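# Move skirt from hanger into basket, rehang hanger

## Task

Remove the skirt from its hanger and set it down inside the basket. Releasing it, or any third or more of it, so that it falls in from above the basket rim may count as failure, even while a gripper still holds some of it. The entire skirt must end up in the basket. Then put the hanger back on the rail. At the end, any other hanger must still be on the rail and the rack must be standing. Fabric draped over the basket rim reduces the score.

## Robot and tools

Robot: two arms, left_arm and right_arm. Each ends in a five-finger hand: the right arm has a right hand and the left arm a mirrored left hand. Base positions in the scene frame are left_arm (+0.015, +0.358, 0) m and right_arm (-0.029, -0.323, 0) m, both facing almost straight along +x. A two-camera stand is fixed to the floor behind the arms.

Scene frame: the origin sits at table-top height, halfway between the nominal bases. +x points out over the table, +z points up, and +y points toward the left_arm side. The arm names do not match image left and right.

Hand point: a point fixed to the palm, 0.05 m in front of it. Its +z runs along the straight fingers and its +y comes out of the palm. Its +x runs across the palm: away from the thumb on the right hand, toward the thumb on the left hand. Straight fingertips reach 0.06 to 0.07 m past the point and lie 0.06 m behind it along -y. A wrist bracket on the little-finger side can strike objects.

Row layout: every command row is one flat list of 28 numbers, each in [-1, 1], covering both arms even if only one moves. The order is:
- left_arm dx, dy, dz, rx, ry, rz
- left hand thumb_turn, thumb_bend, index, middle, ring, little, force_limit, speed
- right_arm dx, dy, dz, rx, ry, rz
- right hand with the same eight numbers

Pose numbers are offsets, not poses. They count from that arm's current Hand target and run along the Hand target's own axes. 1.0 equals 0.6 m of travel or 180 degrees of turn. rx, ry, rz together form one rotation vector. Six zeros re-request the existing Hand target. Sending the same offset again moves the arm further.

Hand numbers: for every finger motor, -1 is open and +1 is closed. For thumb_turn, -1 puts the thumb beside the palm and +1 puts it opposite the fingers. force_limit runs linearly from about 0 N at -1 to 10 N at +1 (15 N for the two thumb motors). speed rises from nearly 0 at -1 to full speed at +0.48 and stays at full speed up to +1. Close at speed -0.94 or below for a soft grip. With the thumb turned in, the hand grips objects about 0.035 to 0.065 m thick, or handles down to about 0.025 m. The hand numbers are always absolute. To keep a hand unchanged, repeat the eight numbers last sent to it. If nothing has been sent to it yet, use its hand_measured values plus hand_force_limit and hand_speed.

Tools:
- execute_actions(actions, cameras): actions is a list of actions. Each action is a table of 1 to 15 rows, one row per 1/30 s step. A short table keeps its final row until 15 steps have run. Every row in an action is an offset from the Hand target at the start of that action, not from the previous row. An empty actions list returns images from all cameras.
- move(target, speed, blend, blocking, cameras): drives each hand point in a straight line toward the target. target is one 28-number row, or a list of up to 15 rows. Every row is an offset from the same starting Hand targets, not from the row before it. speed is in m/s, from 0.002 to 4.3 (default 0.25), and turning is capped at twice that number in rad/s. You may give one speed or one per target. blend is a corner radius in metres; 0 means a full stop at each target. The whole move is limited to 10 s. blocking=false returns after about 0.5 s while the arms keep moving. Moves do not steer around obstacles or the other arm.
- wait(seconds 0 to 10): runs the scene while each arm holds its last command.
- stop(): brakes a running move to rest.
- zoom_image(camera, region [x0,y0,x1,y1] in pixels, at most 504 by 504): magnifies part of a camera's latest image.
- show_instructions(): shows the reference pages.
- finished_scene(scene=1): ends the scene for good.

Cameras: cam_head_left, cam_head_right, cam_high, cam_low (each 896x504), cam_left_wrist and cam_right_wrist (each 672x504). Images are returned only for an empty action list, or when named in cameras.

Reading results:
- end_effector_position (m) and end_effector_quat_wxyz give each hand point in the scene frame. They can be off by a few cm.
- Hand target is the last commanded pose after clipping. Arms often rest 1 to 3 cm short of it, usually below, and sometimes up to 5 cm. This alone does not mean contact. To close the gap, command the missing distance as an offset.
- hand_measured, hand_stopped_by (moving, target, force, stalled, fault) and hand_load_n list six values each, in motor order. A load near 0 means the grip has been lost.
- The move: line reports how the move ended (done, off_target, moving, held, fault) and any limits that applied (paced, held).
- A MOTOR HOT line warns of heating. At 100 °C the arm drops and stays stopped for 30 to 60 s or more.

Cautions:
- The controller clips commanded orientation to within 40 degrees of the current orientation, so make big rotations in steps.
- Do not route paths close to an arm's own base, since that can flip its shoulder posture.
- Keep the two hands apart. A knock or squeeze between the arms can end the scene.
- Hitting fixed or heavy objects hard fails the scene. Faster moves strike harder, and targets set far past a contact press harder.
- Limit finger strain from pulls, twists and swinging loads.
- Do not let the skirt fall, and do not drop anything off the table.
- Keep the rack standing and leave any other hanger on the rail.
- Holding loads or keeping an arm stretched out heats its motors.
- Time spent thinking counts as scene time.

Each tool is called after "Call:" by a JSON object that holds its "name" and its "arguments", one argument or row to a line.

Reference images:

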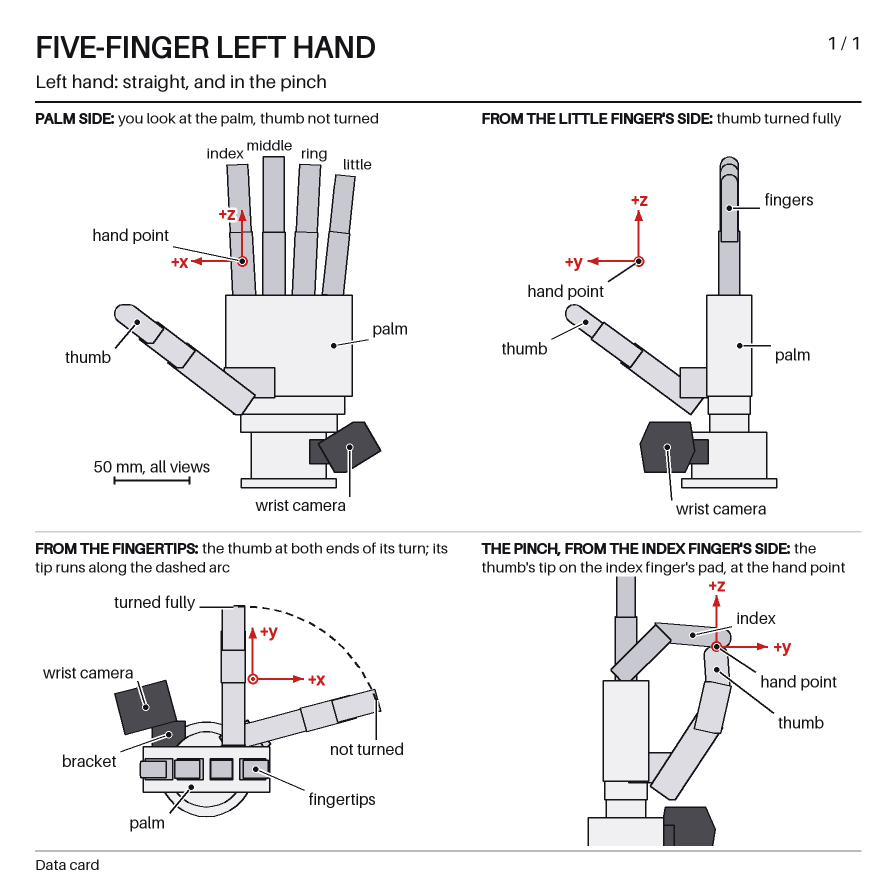

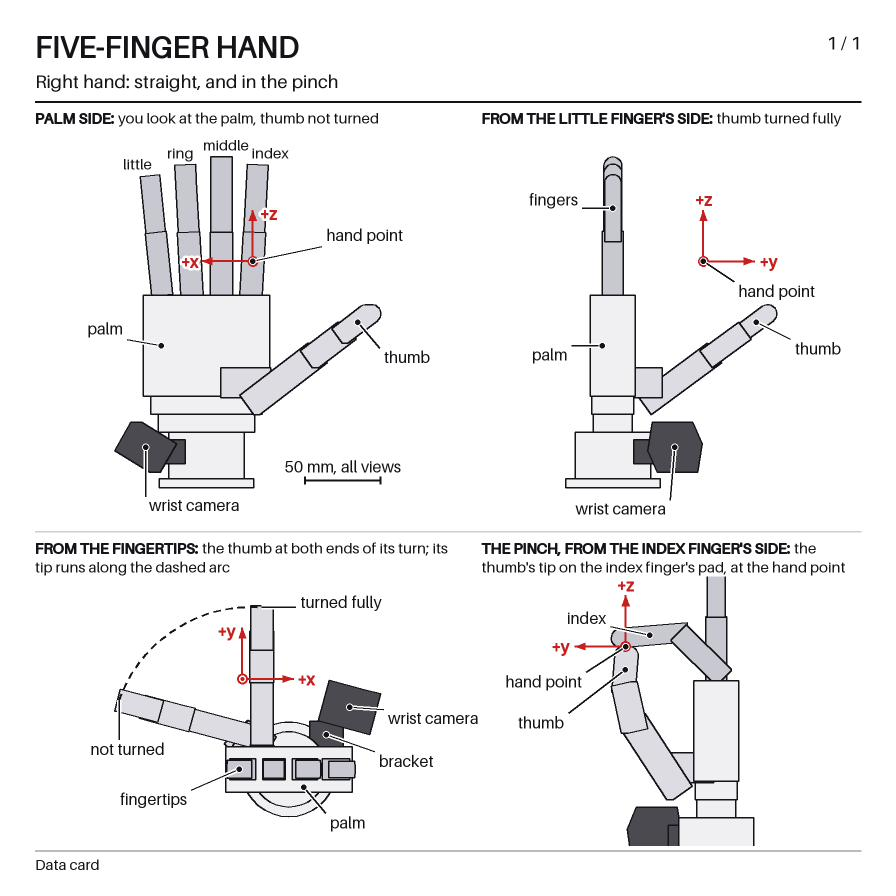

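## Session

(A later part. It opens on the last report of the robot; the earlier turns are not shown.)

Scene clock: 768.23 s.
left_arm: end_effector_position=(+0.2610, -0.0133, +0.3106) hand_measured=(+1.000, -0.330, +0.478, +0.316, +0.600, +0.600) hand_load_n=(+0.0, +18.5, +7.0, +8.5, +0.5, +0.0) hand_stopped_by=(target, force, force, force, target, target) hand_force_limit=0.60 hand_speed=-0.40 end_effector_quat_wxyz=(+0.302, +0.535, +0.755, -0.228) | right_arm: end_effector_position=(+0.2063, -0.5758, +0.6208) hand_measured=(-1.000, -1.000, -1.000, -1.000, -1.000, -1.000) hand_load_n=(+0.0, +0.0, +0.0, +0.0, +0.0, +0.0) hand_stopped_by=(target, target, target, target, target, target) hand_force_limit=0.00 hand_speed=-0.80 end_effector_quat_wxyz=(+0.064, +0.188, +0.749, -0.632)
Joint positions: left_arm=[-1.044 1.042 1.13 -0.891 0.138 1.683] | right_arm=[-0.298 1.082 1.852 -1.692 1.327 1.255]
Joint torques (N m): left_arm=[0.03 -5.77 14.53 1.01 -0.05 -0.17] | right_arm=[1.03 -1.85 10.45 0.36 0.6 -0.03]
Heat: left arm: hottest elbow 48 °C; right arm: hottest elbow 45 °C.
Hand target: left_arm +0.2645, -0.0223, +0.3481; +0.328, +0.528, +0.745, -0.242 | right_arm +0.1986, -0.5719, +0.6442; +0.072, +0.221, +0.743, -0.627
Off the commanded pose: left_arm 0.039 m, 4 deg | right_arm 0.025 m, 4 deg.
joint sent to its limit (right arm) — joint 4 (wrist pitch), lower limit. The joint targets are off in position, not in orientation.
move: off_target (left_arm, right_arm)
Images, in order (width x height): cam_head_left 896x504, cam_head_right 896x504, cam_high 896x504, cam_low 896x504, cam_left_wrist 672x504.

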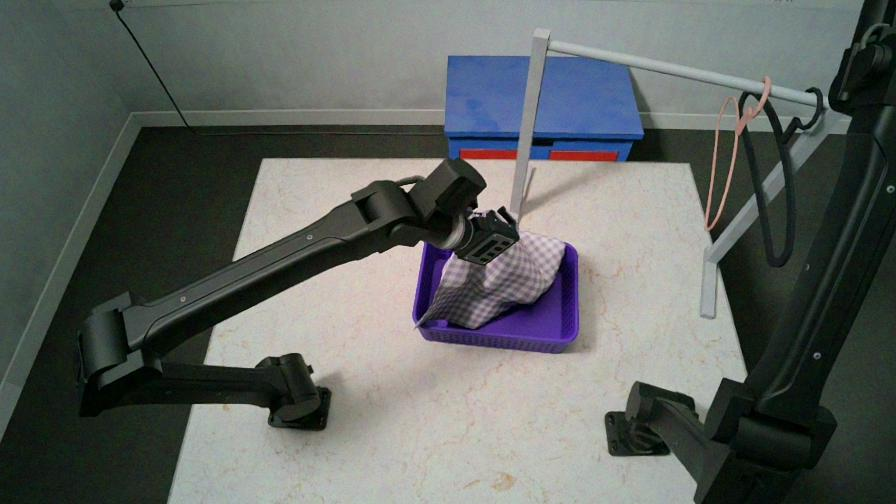

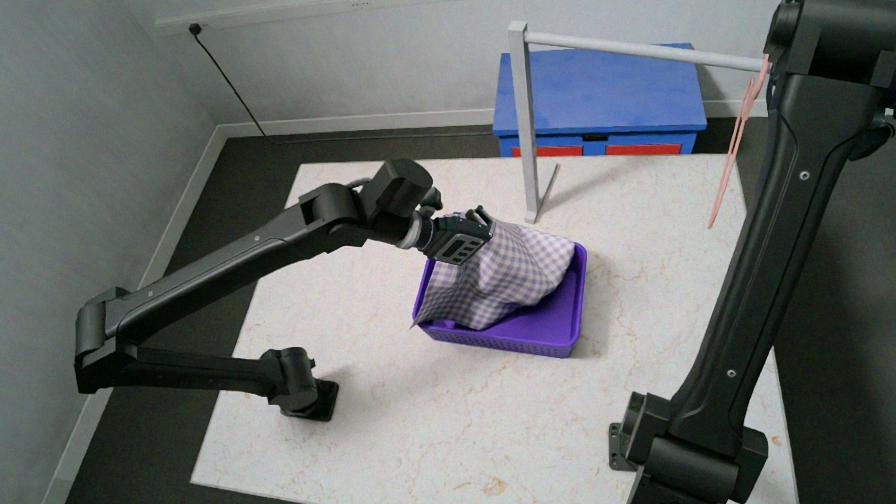

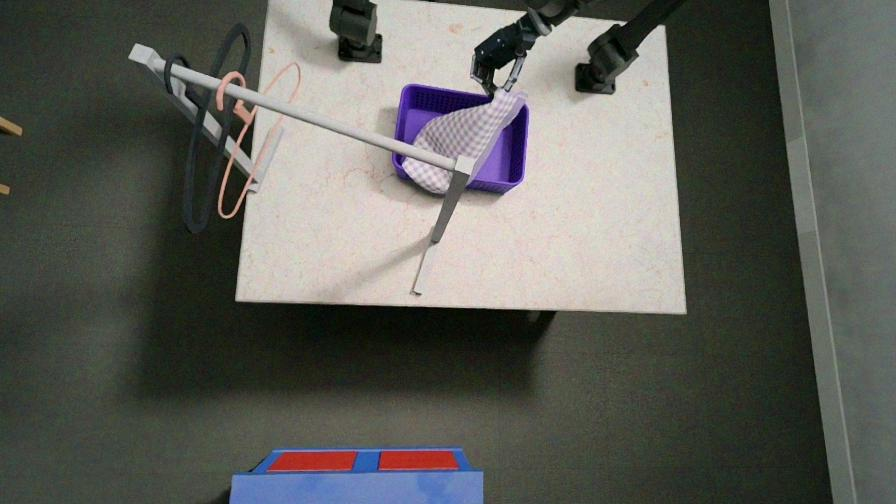

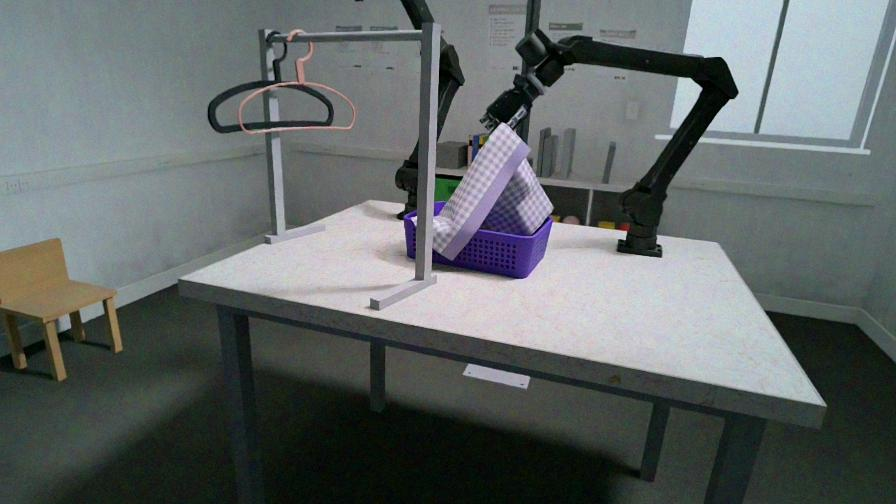

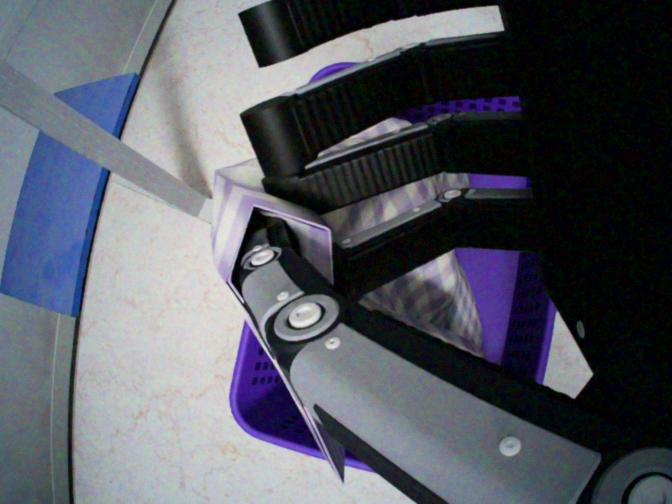

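Call:
{"name": "move", "arguments": {
  "target": [-0.131,0.018,-0.227,0.1938,-0.133,0.1235,1,0.05,0.6,0.6,0.6,0.6,0.6,-0.4, 0,0,0,0,0,0,-1,-1,-1,-1,-1,-1,0,-0.8],
  "speed": 0.2,
  "cameras": ["cam_head_left","cam_head_right","cam_high","cam_low"]
}}

Scene clock: 798.70 s.
left_arm: end_effector_position=(+0.2617, +0.0290, +0.4573) hand_measured=(+1.000, -0.330, +0.478, +0.316, +0.600, +0.600) hand_load_n=(+0.5, +19.0, +6.5, +8.5, +0.0, +0.0) hand_stopped_by=(target, force, force, force, target, target) hand_force_limit=0.60 hand_speed=-0.40 end_effector_quat_wxyz=(+0.355, +0.577, +0.519, -0.521) | right_arm: end_effector_position=(+0.2063, -0.5758, +0.6208) hand_measured=(-1.000, -1.000, -1.000, -1.000, -1.000, -1.000) hand_load_n=(-0.5, +0.0, -0.5, +0.0, -0.5, +0.0) hand_stopped_by=(target, target, target, target, target, target) hand_force_limit=0.00 hand_speed=-0.80 end_effector_quat_wxyz=(+0.064, +0.188, +0.749, -0.632)
Joint positions: left_arm=[-0.508 0.923 1.202 -0.916 1.22 2.043] | right_arm=[-0.298 1.082 1.852 -1.692 1.327 1.255]
Joint torques (N m): left_arm=[1.38 -4.42 12.51 2.4 0.95 0.25] | right_arm=[0.67 -2.32 10.37 0.35 0.62 -0.02]
Motor temperatures (°C): left_arm=[24 29 51 24 26 26] | right_arm=[27 27 45 24 28 25]
Heat: left arm: hottest elbow 51 °C; right arm: hottest elbow 45 °C.
Hand target: left_arm +0.2610, +0.0282, +0.4974; +0.340, +0.671, +0.444, -0.487 | right_arm +0.1986, -0.5719, +0.6442; +0.072, +0.221, +0.743, -0.627
Off the commanded pose: left_arm 0.040 m, 14 deg | right_arm 0.025 m, 4 deg.
joint sent to its limit (left arm) — joint 6 (wrist roll), upper limit. The joint targets are off in position and orientation.
joint sent to its limit (right arm) — joint 4 (wrist pitch), lower limit. The joint targets are off in position, not in orientation.
move: off_target (left_arm, right_arm)
Images, in order (width x height): cam_head_left 896x504, cam_head_right 896x504, cam_high 896x504, cam_low 896x504.

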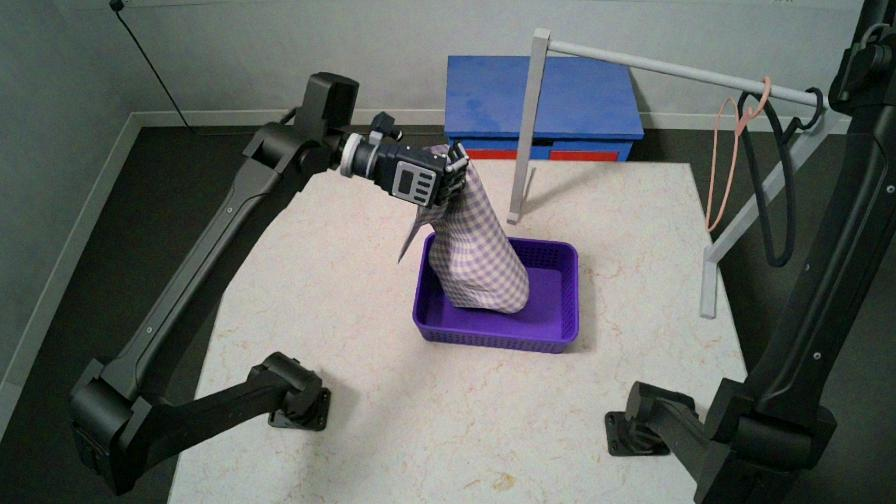

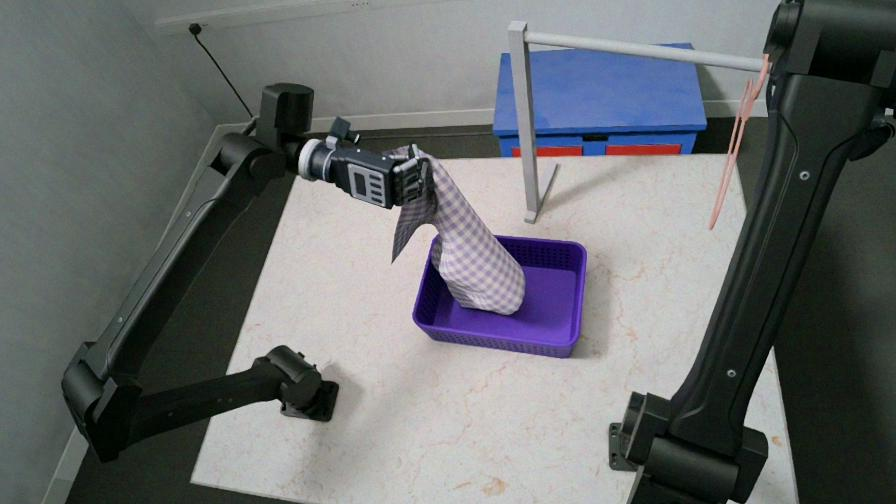

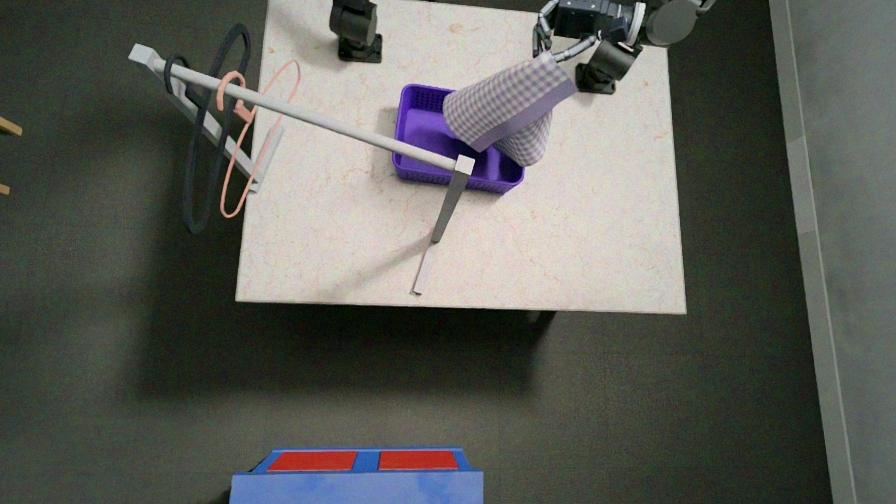

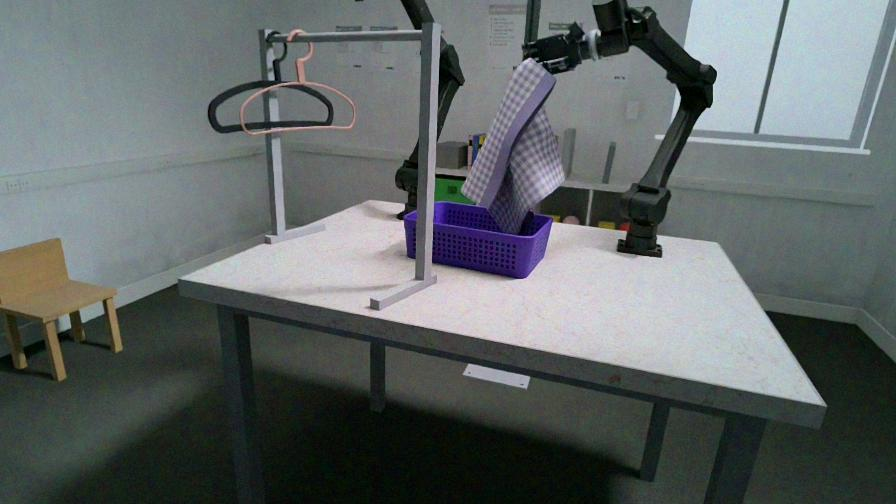

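Call:
{"name": "move", "arguments": {
  "target": [
    [-0.015,0.045,0.108,0,-0.04,0,1,0.05,0.6,0.6,0.6,0.6,0.6,-0.4, 0,0,0,0,0,0,-1,-1,-1,-1,-1,-1,0,-0.8],
    [0.168,0.045,0.177,0,-0.067,0,1,0.05,0.6,0.6,0.6,0.6,0.6,-0.4, 0,0,0,0,0,0,-1,-1,-1,-1,-1,-1,0,-0.8]
  ],
  "speed": 0.2,
  "blend": 0.02,
  "cameras": ["cam_head_left","cam_head_right","cam_high","cam_low"]
}}

Scene clock: 812.50 s.
left_arm: end_effector_position=(+0.2630, -0.0496, +0.3513) hand_measured=(+1.000, -0.330, +0.478, +0.316, +0.600, +0.600) hand_load_n=(+0.5, +19.0, +7.0, +8.5, +0.0, +0.0) hand_stopped_by=(target, force, force, force, target, target) hand_force_limit=0.60 hand_speed=-0.40 end_effector_quat_wxyz=(+0.366, +0.610, +0.426, -0.559) | right_arm: end_effector_position=(+0.2063, -0.5758, +0.6208) hand_measured=(-1.000, -1.000, -1.000, -1.000, -1.000, -1.000) hand_load_n=(+0.0, +0.0, +0.0, +0.0, +0.0, +0.0) hand_stopped_by=(target, target, target, target, target, target) hand_force_limit=0.00 hand_speed=-0.80 end_effector_quat_wxyz=(+0.064, +0.188, +0.749, -0.632)
Joint positions: left_arm=[-0.649 1.046 0.885 -0.204 1.266 1.89] | right_arm=[-0.298 1.082 1.852 -1.692 1.327 1.255]
Joint torques (N m): left_arm=[0.09 -6.59 9.83 2.4 0.42 -0.13] | right_arm=[1.32 -2.02 10.5 0.31 0.61 -0.04]
Heat: left arm: hottest elbow 50 °C; right arm: hottest elbow 45 °C.
Hand target: left_arm +0.2620, -0.0498, +0.3705; +0.385, +0.616, +0.406, -0.555 | right_arm +0.1986, -0.5719, +0.6442; +0.072, +0.221, +0.743, -0.627
Off the commanded pose: left_arm 0.019 m, 3 deg | right_arm 0.025 m, 4 deg.
joint sent to its limit (right arm) — joint 4 (wrist pitch), lower limit. The joint targets are off in position, not in orientation.
move: off_target (left_arm, right_arm)
Images, in order (width x height): cam_head_left 896x504, cam_head_right 896x504, cam_high 896x504, cam_low 896x504.

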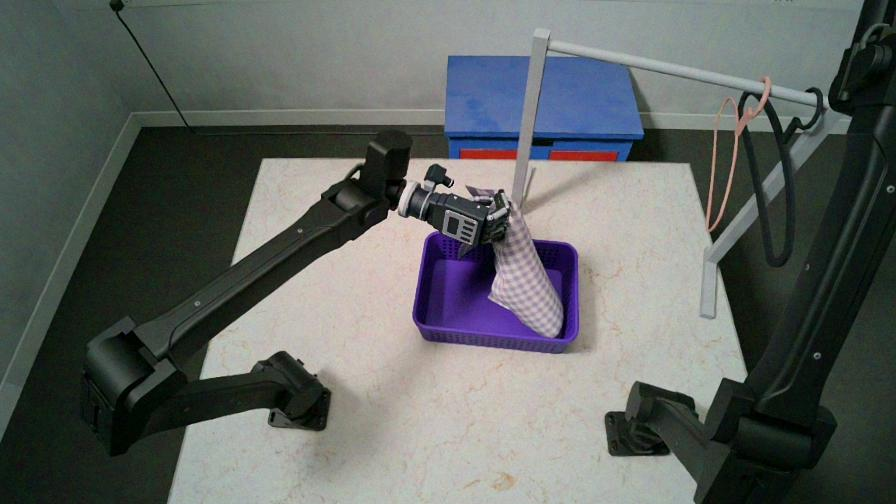

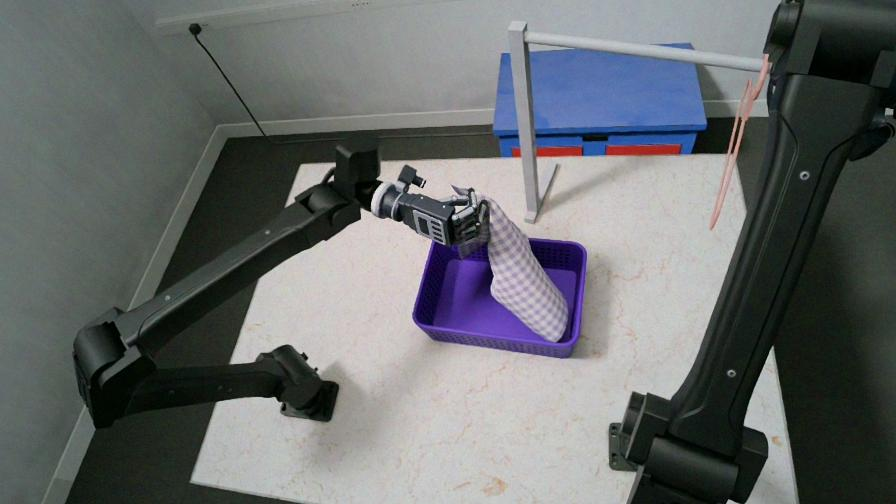

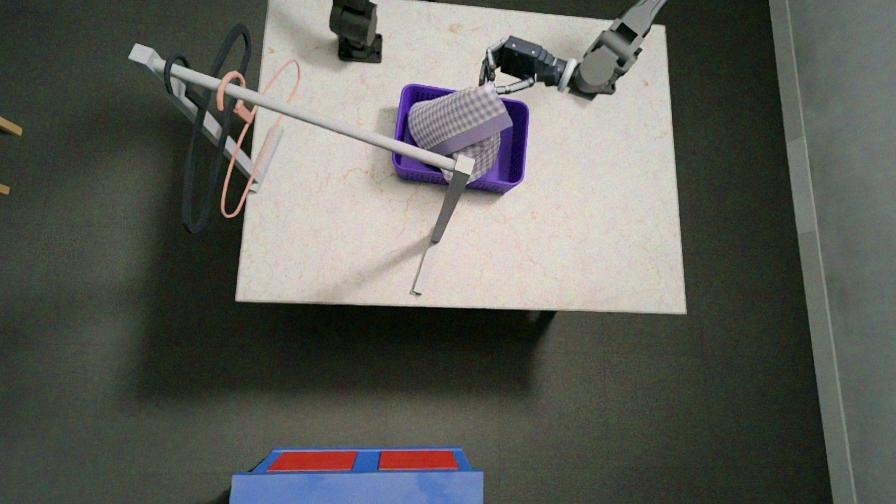

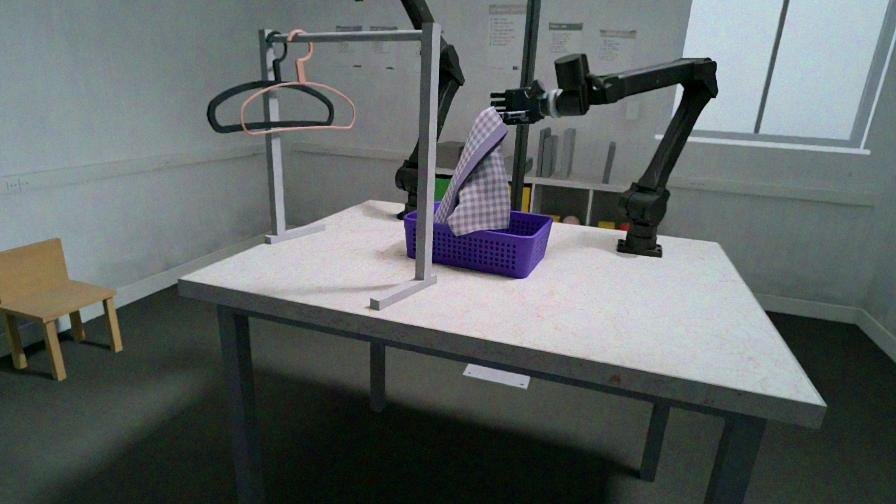

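Call:
{"name": "move", "arguments": {
  "target": [0.283,-0.0098,0.0174,0,0,0,1,0.05,0.6,0.6,0.6,0.6,0.6,-0.4, 0,0,0,0,0,0,-1,-1,-1,-1,-1,-1,0,-0.8],
  "speed": 0.15,
  "cameras": ["cam_head_left","cam_head_right","cam_high","cam_low","cam_left_wrist"]
}}

Scene clock: 824.00 s.
left_arm: end_effector_position=(+0.2564, -0.0447, +0.1918) hand_measured=(+1.000, -0.330, +0.478, +0.316, +0.600, +0.600) hand_load_n=(+0.0, +18.5, +6.5, +8.0, +0.0, +0.0) hand_stopped_by=(target, force, force, force, target, target) hand_force_limit=0.60 hand_speed=-0.40 end_effector_quat_wxyz=(+0.372, +0.614, +0.416, -0.558) | right_arm: end_effector_position=(+0.2063, -0.5758, +0.6208) hand_measured=(-1.000, -1.000, -1.000, -1.000, -1.000, -1.000) hand_load_n=(+0.0, +0.0, +0.0, +0.0, +0.0, +0.0) hand_stopped_by=(target, target, target, target, target, target) hand_force_limit=0.00 hand_speed=-0.80 end_effector_quat_wxyz=(+0.064, +0.188, +0.749, -0.632)
Joint positions: left_arm=[-0.647 1.243 0.553 0.34 1.274 1.899] | right_arm=[-0.298 1.082 1.852 -1.692 1.327 1.255]
Joint torques (N m): left_arm=[1.08 -5.89 7.62 2.21 0.49 -0.11] | right_arm=[1.26 -2.02 10.51 0.43 0.64 -0.02]
Heat: left arm: hottest elbow 50 °C; right arm: hottest elbow 45 °C.
Hand target: left_arm +0.2620, -0.0449, +0.2004; +0.385, +0.616, +0.406, -0.555 | right_arm +0.1986, -0.5719, +0.6442; +0.072, +0.221, +0.743, -0.627
Off the commanded pose: left_arm 0.010 m, 2 deg | right_arm 0.025 m, 4 deg.
joint sent to its limit (right arm) — joint 4 (wrist pitch), lower limit. The joint targets are off in position, not in orientation.
move: off_target (right_arm)
Images, in order (width x height): cam_head_left 896x504, cam_head_right 896x504, cam_high 896x504, cam_low 896x504, cam_left_wrist 672x504.

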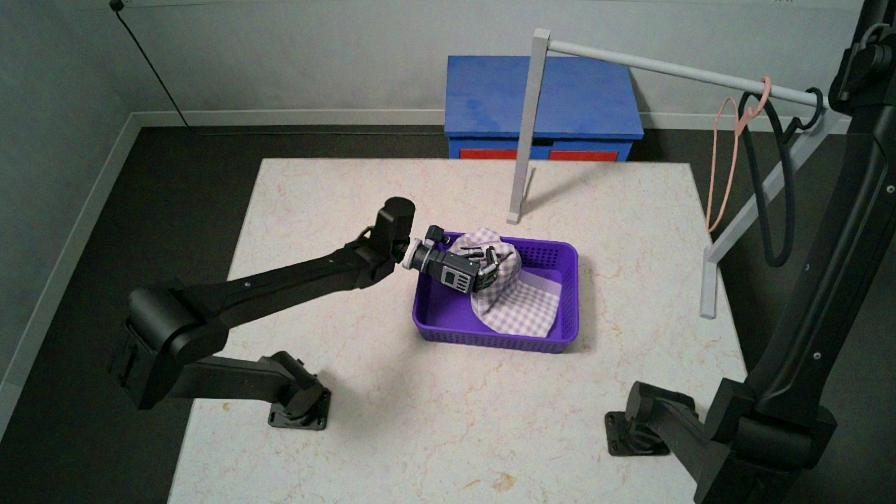

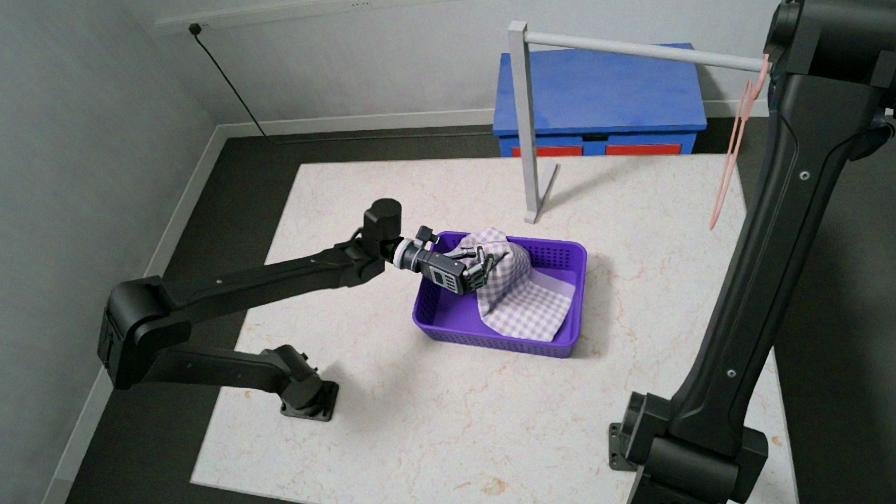

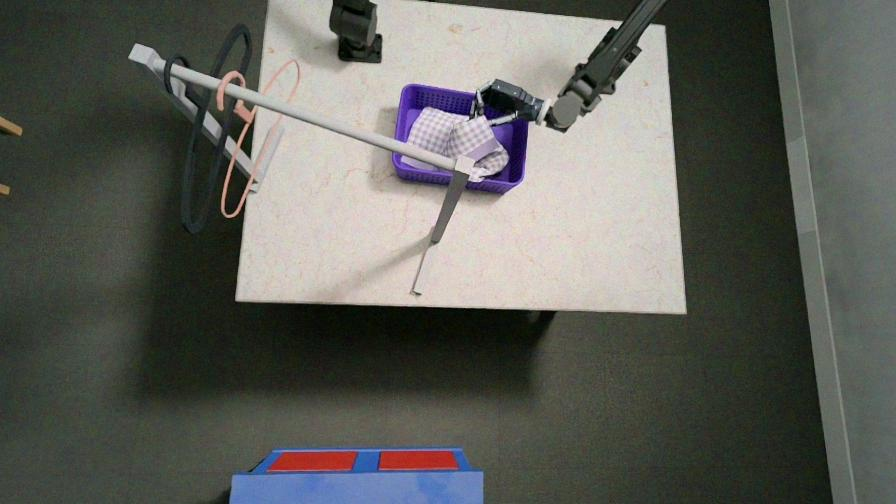

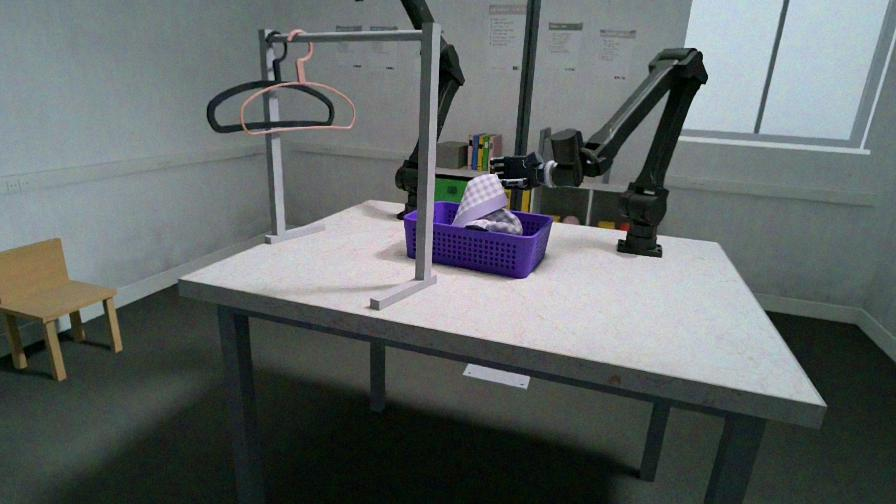

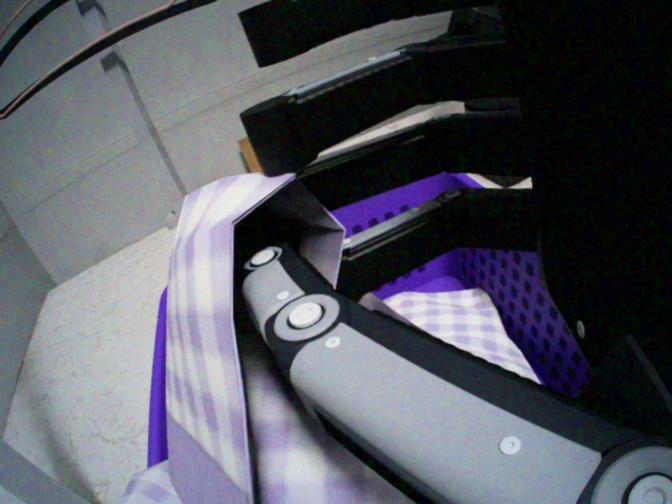

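Call:
{"name": "move", "arguments": {
  "target": [0.129,-0.025,0.047,0,0,0,1,0.05,0.6,0.6,0.6,0.6,0.6,-0.4, 0,0,0,0,0,0,-1,-1,-1,-1,-1,-1,0,-0.8],
  "speed": 0.1,
  "cameras": ["cam_head_left","cam_head_right","cam_high","cam_low","cam_left_wrist"]
}}

Call:
{"name": "zoom_image", "arguments": {
  "camera": "cam_head_left",
  "region": [390, 190, 620, 370]
}}

Call:
{"name": "zoom_image", "arguments": {
  "camera": "cam_low",
  "region": [390, 120, 600, 290]
}}

Scene clock: 834.40 s.
left_arm: end_effector_position=(+0.2393, -0.0574, +0.1143) hand_measured=(+1.000, -0.330, +0.478, +0.316, +0.600, +0.600) hand_load_n=(-0.5, +18.5, +6.5, +8.5, +0.0, +0.0) hand_stopped_by=(target, force, force, force, target, target) hand_force_limit=0.60 hand_speed=-0.40 end_effector_quat_wxyz=(+0.377, +0.616, +0.413, -0.555) | right_arm: end_effector_position=(+0.2063, -0.5758, +0.6208) hand_measured=(-1.000, -1.000, -1.000, -1.000, -1.000, -1.000) hand_load_n=(+0.0, +0.0, +0.0, +0.0, +0.0, +0.0) hand_stopped_by=(target, target, target, target, target, target) hand_force_limit=0.00 hand_speed=-0.80 end_effector_quat_wxyz=(+0.064, +0.188, +0.749, -0.632)
Joint positions: left_arm=[-0.712 1.486 0.449 0.752 1.211 1.844] | right_arm=[-0.298 1.082 1.852 -1.692 1.327 1.255]
Joint torques (N m): left_arm=[0.15 -6.95 5.26 2.22 0.11 -0.23] | right_arm=[1.32 -2.32 10.52 0.42 0.62 -0.03]
Heat: left arm: hottest elbow 47 °C; right arm: hottest elbow 45 °C.
Hand target: left_arm +0.2418, -0.0598, +0.1205; +0.385, +0.616, +0.406, -0.555 | right_arm +0.1986, -0.5719, +0.6442; +0.072, +0.221, +0.743, -0.627
Off the commanded pose: left_arm 0.007 m, 1 deg | right_arm 0.025 m, 4 deg.
joint sent to its limit (right arm) — joint 4 (wrist pitch), lower limit. The joint targets are off in position, not in orientation.
move: off_target (right_arm)
Images, in order (width x height): cam_head_left 896x504, cam_head_right 896x504, cam_high 896x504, cam_low 896x504, cam_left_wrist 672x504.

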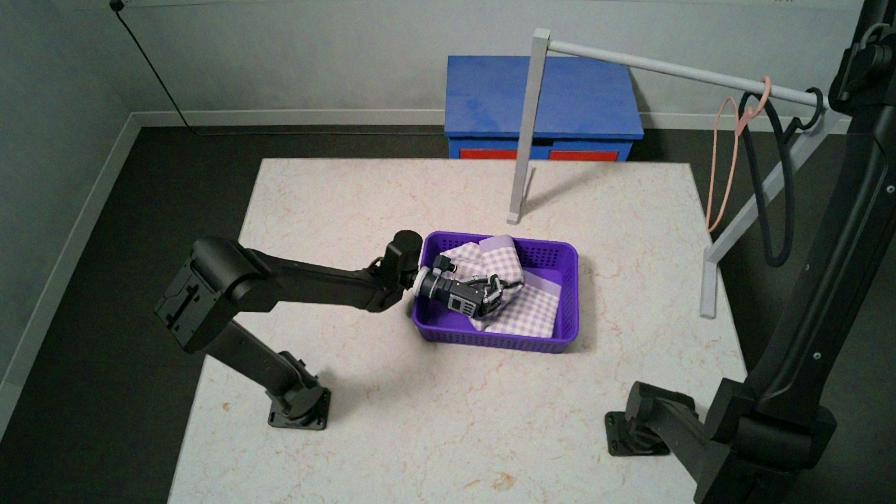

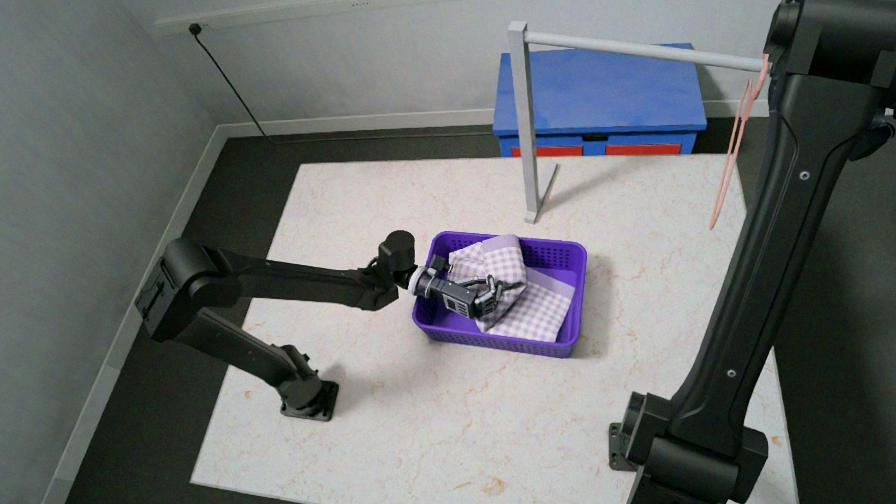

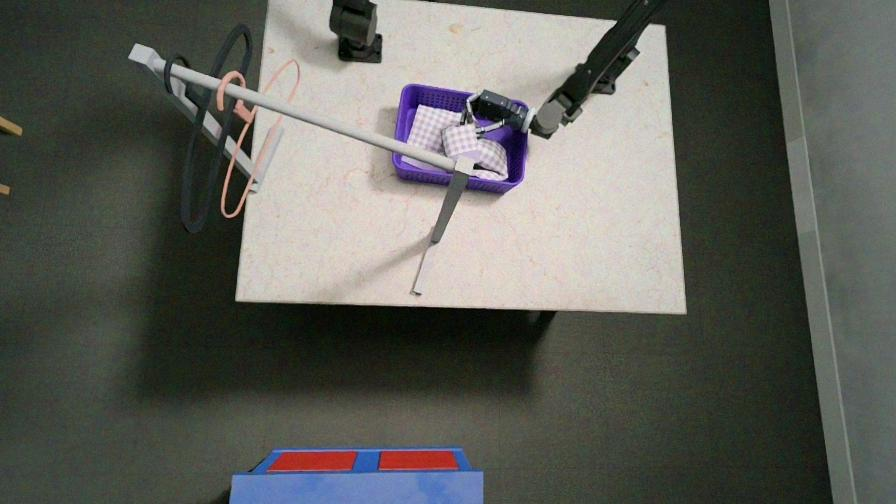

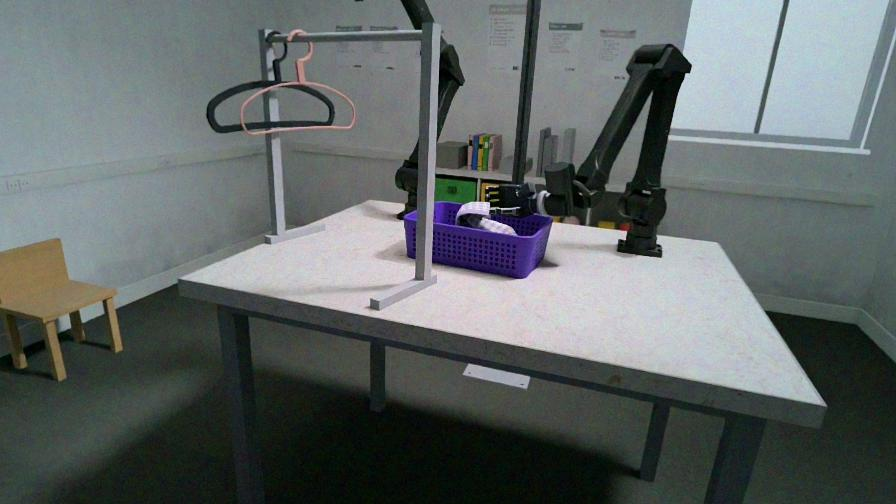

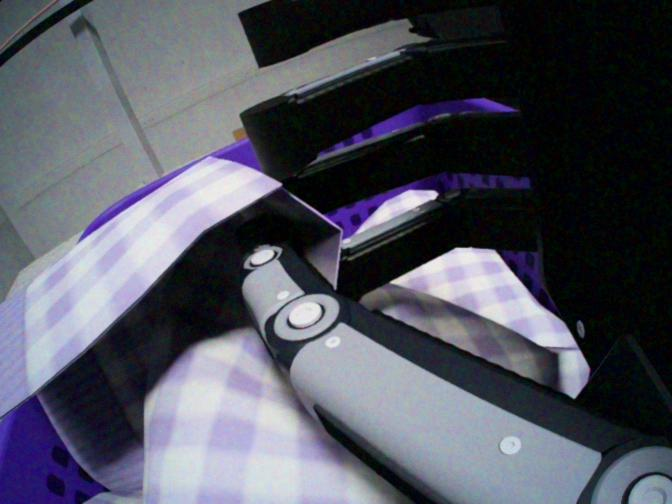

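Scaled by 2.191 from the camera's 896x504 image, which has a finer 1280x720 frame.

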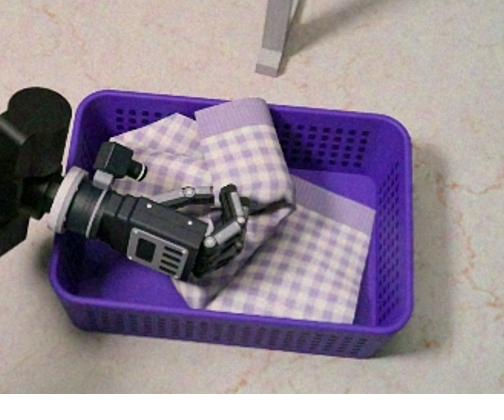

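Scaled by 2.400 from the camera's 896x504 image, which has a finer 1280x720 frame.

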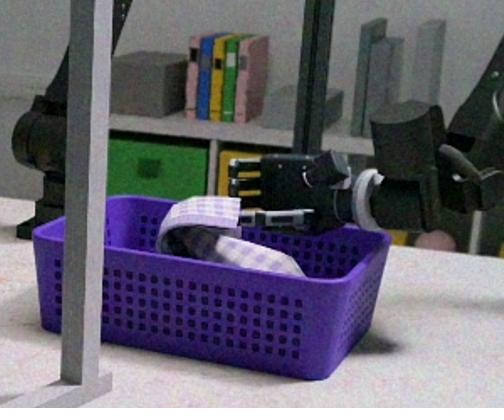

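Call:
{"name": "move", "arguments": {
  "target": [0.02,0,0,0,0,0,1,0.05,0.6,0.6,0.6,0.6,0.6,-0.4,0,0,0,0,0,0,-1,-1,-1,-1,-1,-1,0,-0.8],
  "speed": 0.08,
  "cameras": ["all"]
}}

Scene clock: 848.97 s.
left_arm: end_effector_position=(+0.2394, -0.0575, +0.1041) hand_measured=(+1.000, -0.330, +0.478, +0.316, +0.600, +0.600) hand_load_n=(-0.5, +18.5, +6.5, +8.5, +0.0, +0.0) hand_stopped_by=(target, force, force, force, target, target) hand_force_limit=0.60 hand_speed=-0.40 end_effector_quat_wxyz=(+0.377, +0.616, +0.412, -0.555) | right_arm: end_effector_position=(+0.2063, -0.5758, +0.6208) hand_measured=(-1.000, -1.000, -1.000, -1.000, -1.000, -1.000) hand_load_n=(-0.5, +0.0, +0.0, +0.0, +0.0, +0.0) hand_stopped_by=(target, target, target, target, target, target) hand_force_limit=0.00 hand_speed=-0.80 end_effector_quat_wxyz=(+0.064, +0.188, +0.749, -0.632)
Joint positions: left_arm=[-0.712 1.527 0.443 0.802 1.211 1.842] | right_arm=[-0.298 1.082 1.852 -1.692 1.327 1.255]
Joint torques (N m): left_arm=[0.44 -6.89 4.86 2.25 0.23 -0.17] | right_arm=[1.32 -2.55 10.5 0.34 0.61 -0.02]
Motor temperatures (°C): left_arm=[24 28 45 24 26 26] | right_arm=[27 27 45 24 28 25]
Heat: left arm: hottest elbow 45 °C; right arm: hottest elbow 45 °C.
Hand target: left_arm +0.2425, -0.0589, +0.1085; +0.385, +0.616, +0.406, -0.555 | right_arm +0.1986, -0.5719, +0.6442; +0.072, +0.221, +0.743, -0.627
Off the commanded pose: left_arm 0.006 m, 1 deg | right_arm 0.025 m, 4 deg.
joint sent to its limit (right arm) — joint 4 (wrist pitch), lower limit. The joint targets are off in position, not in orientation.
move: off_target (right_arm)

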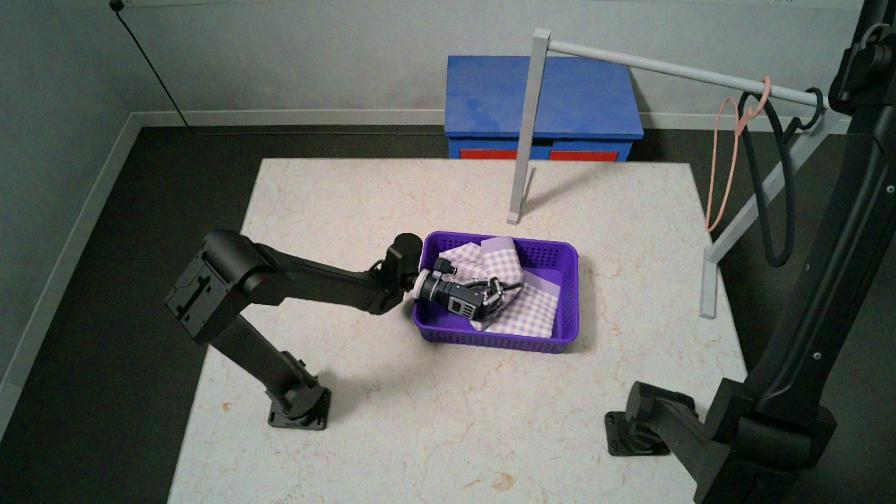

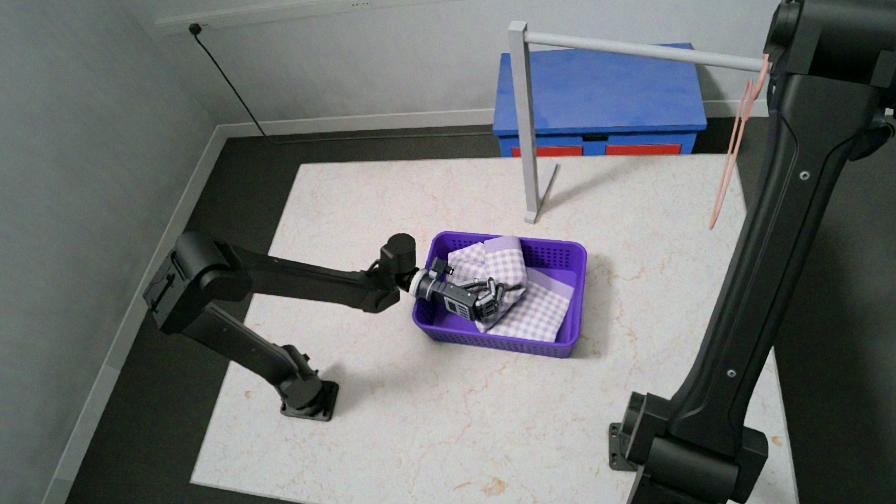

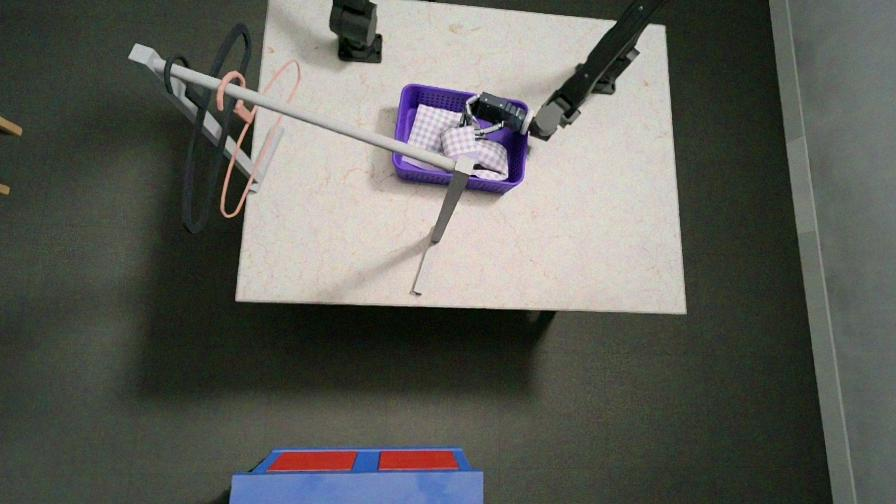

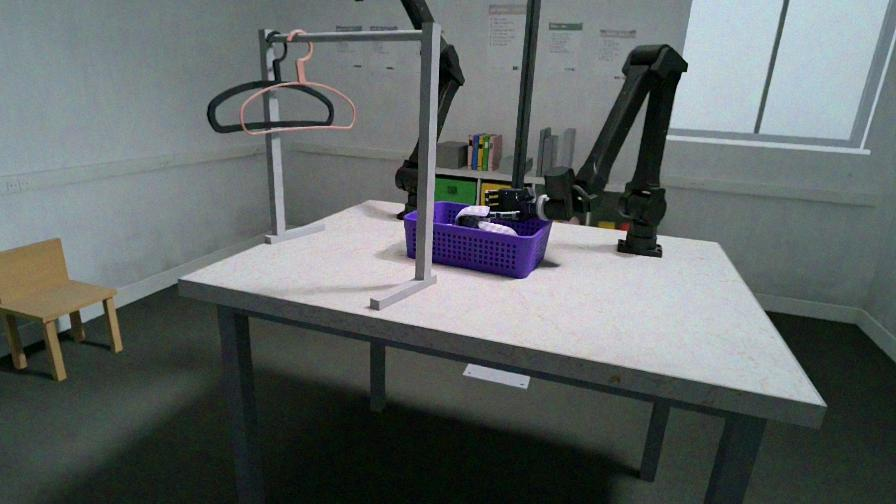

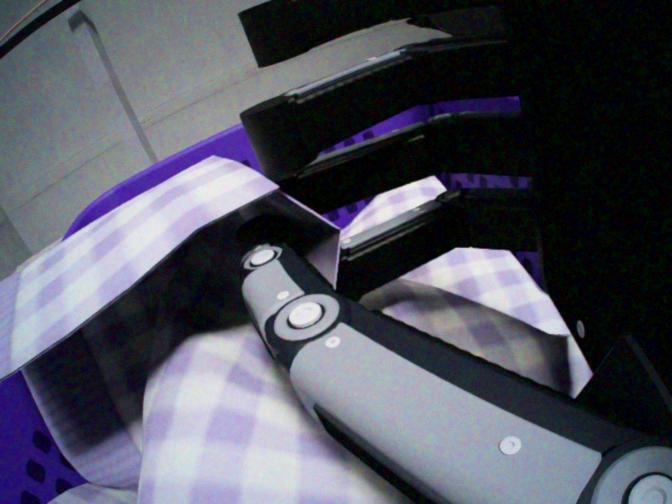

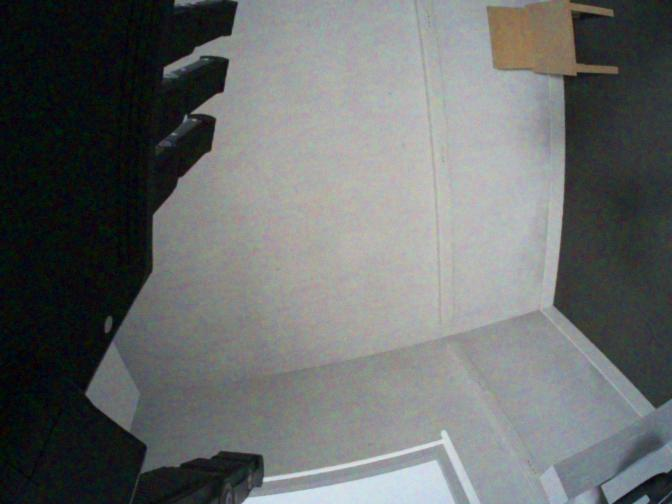

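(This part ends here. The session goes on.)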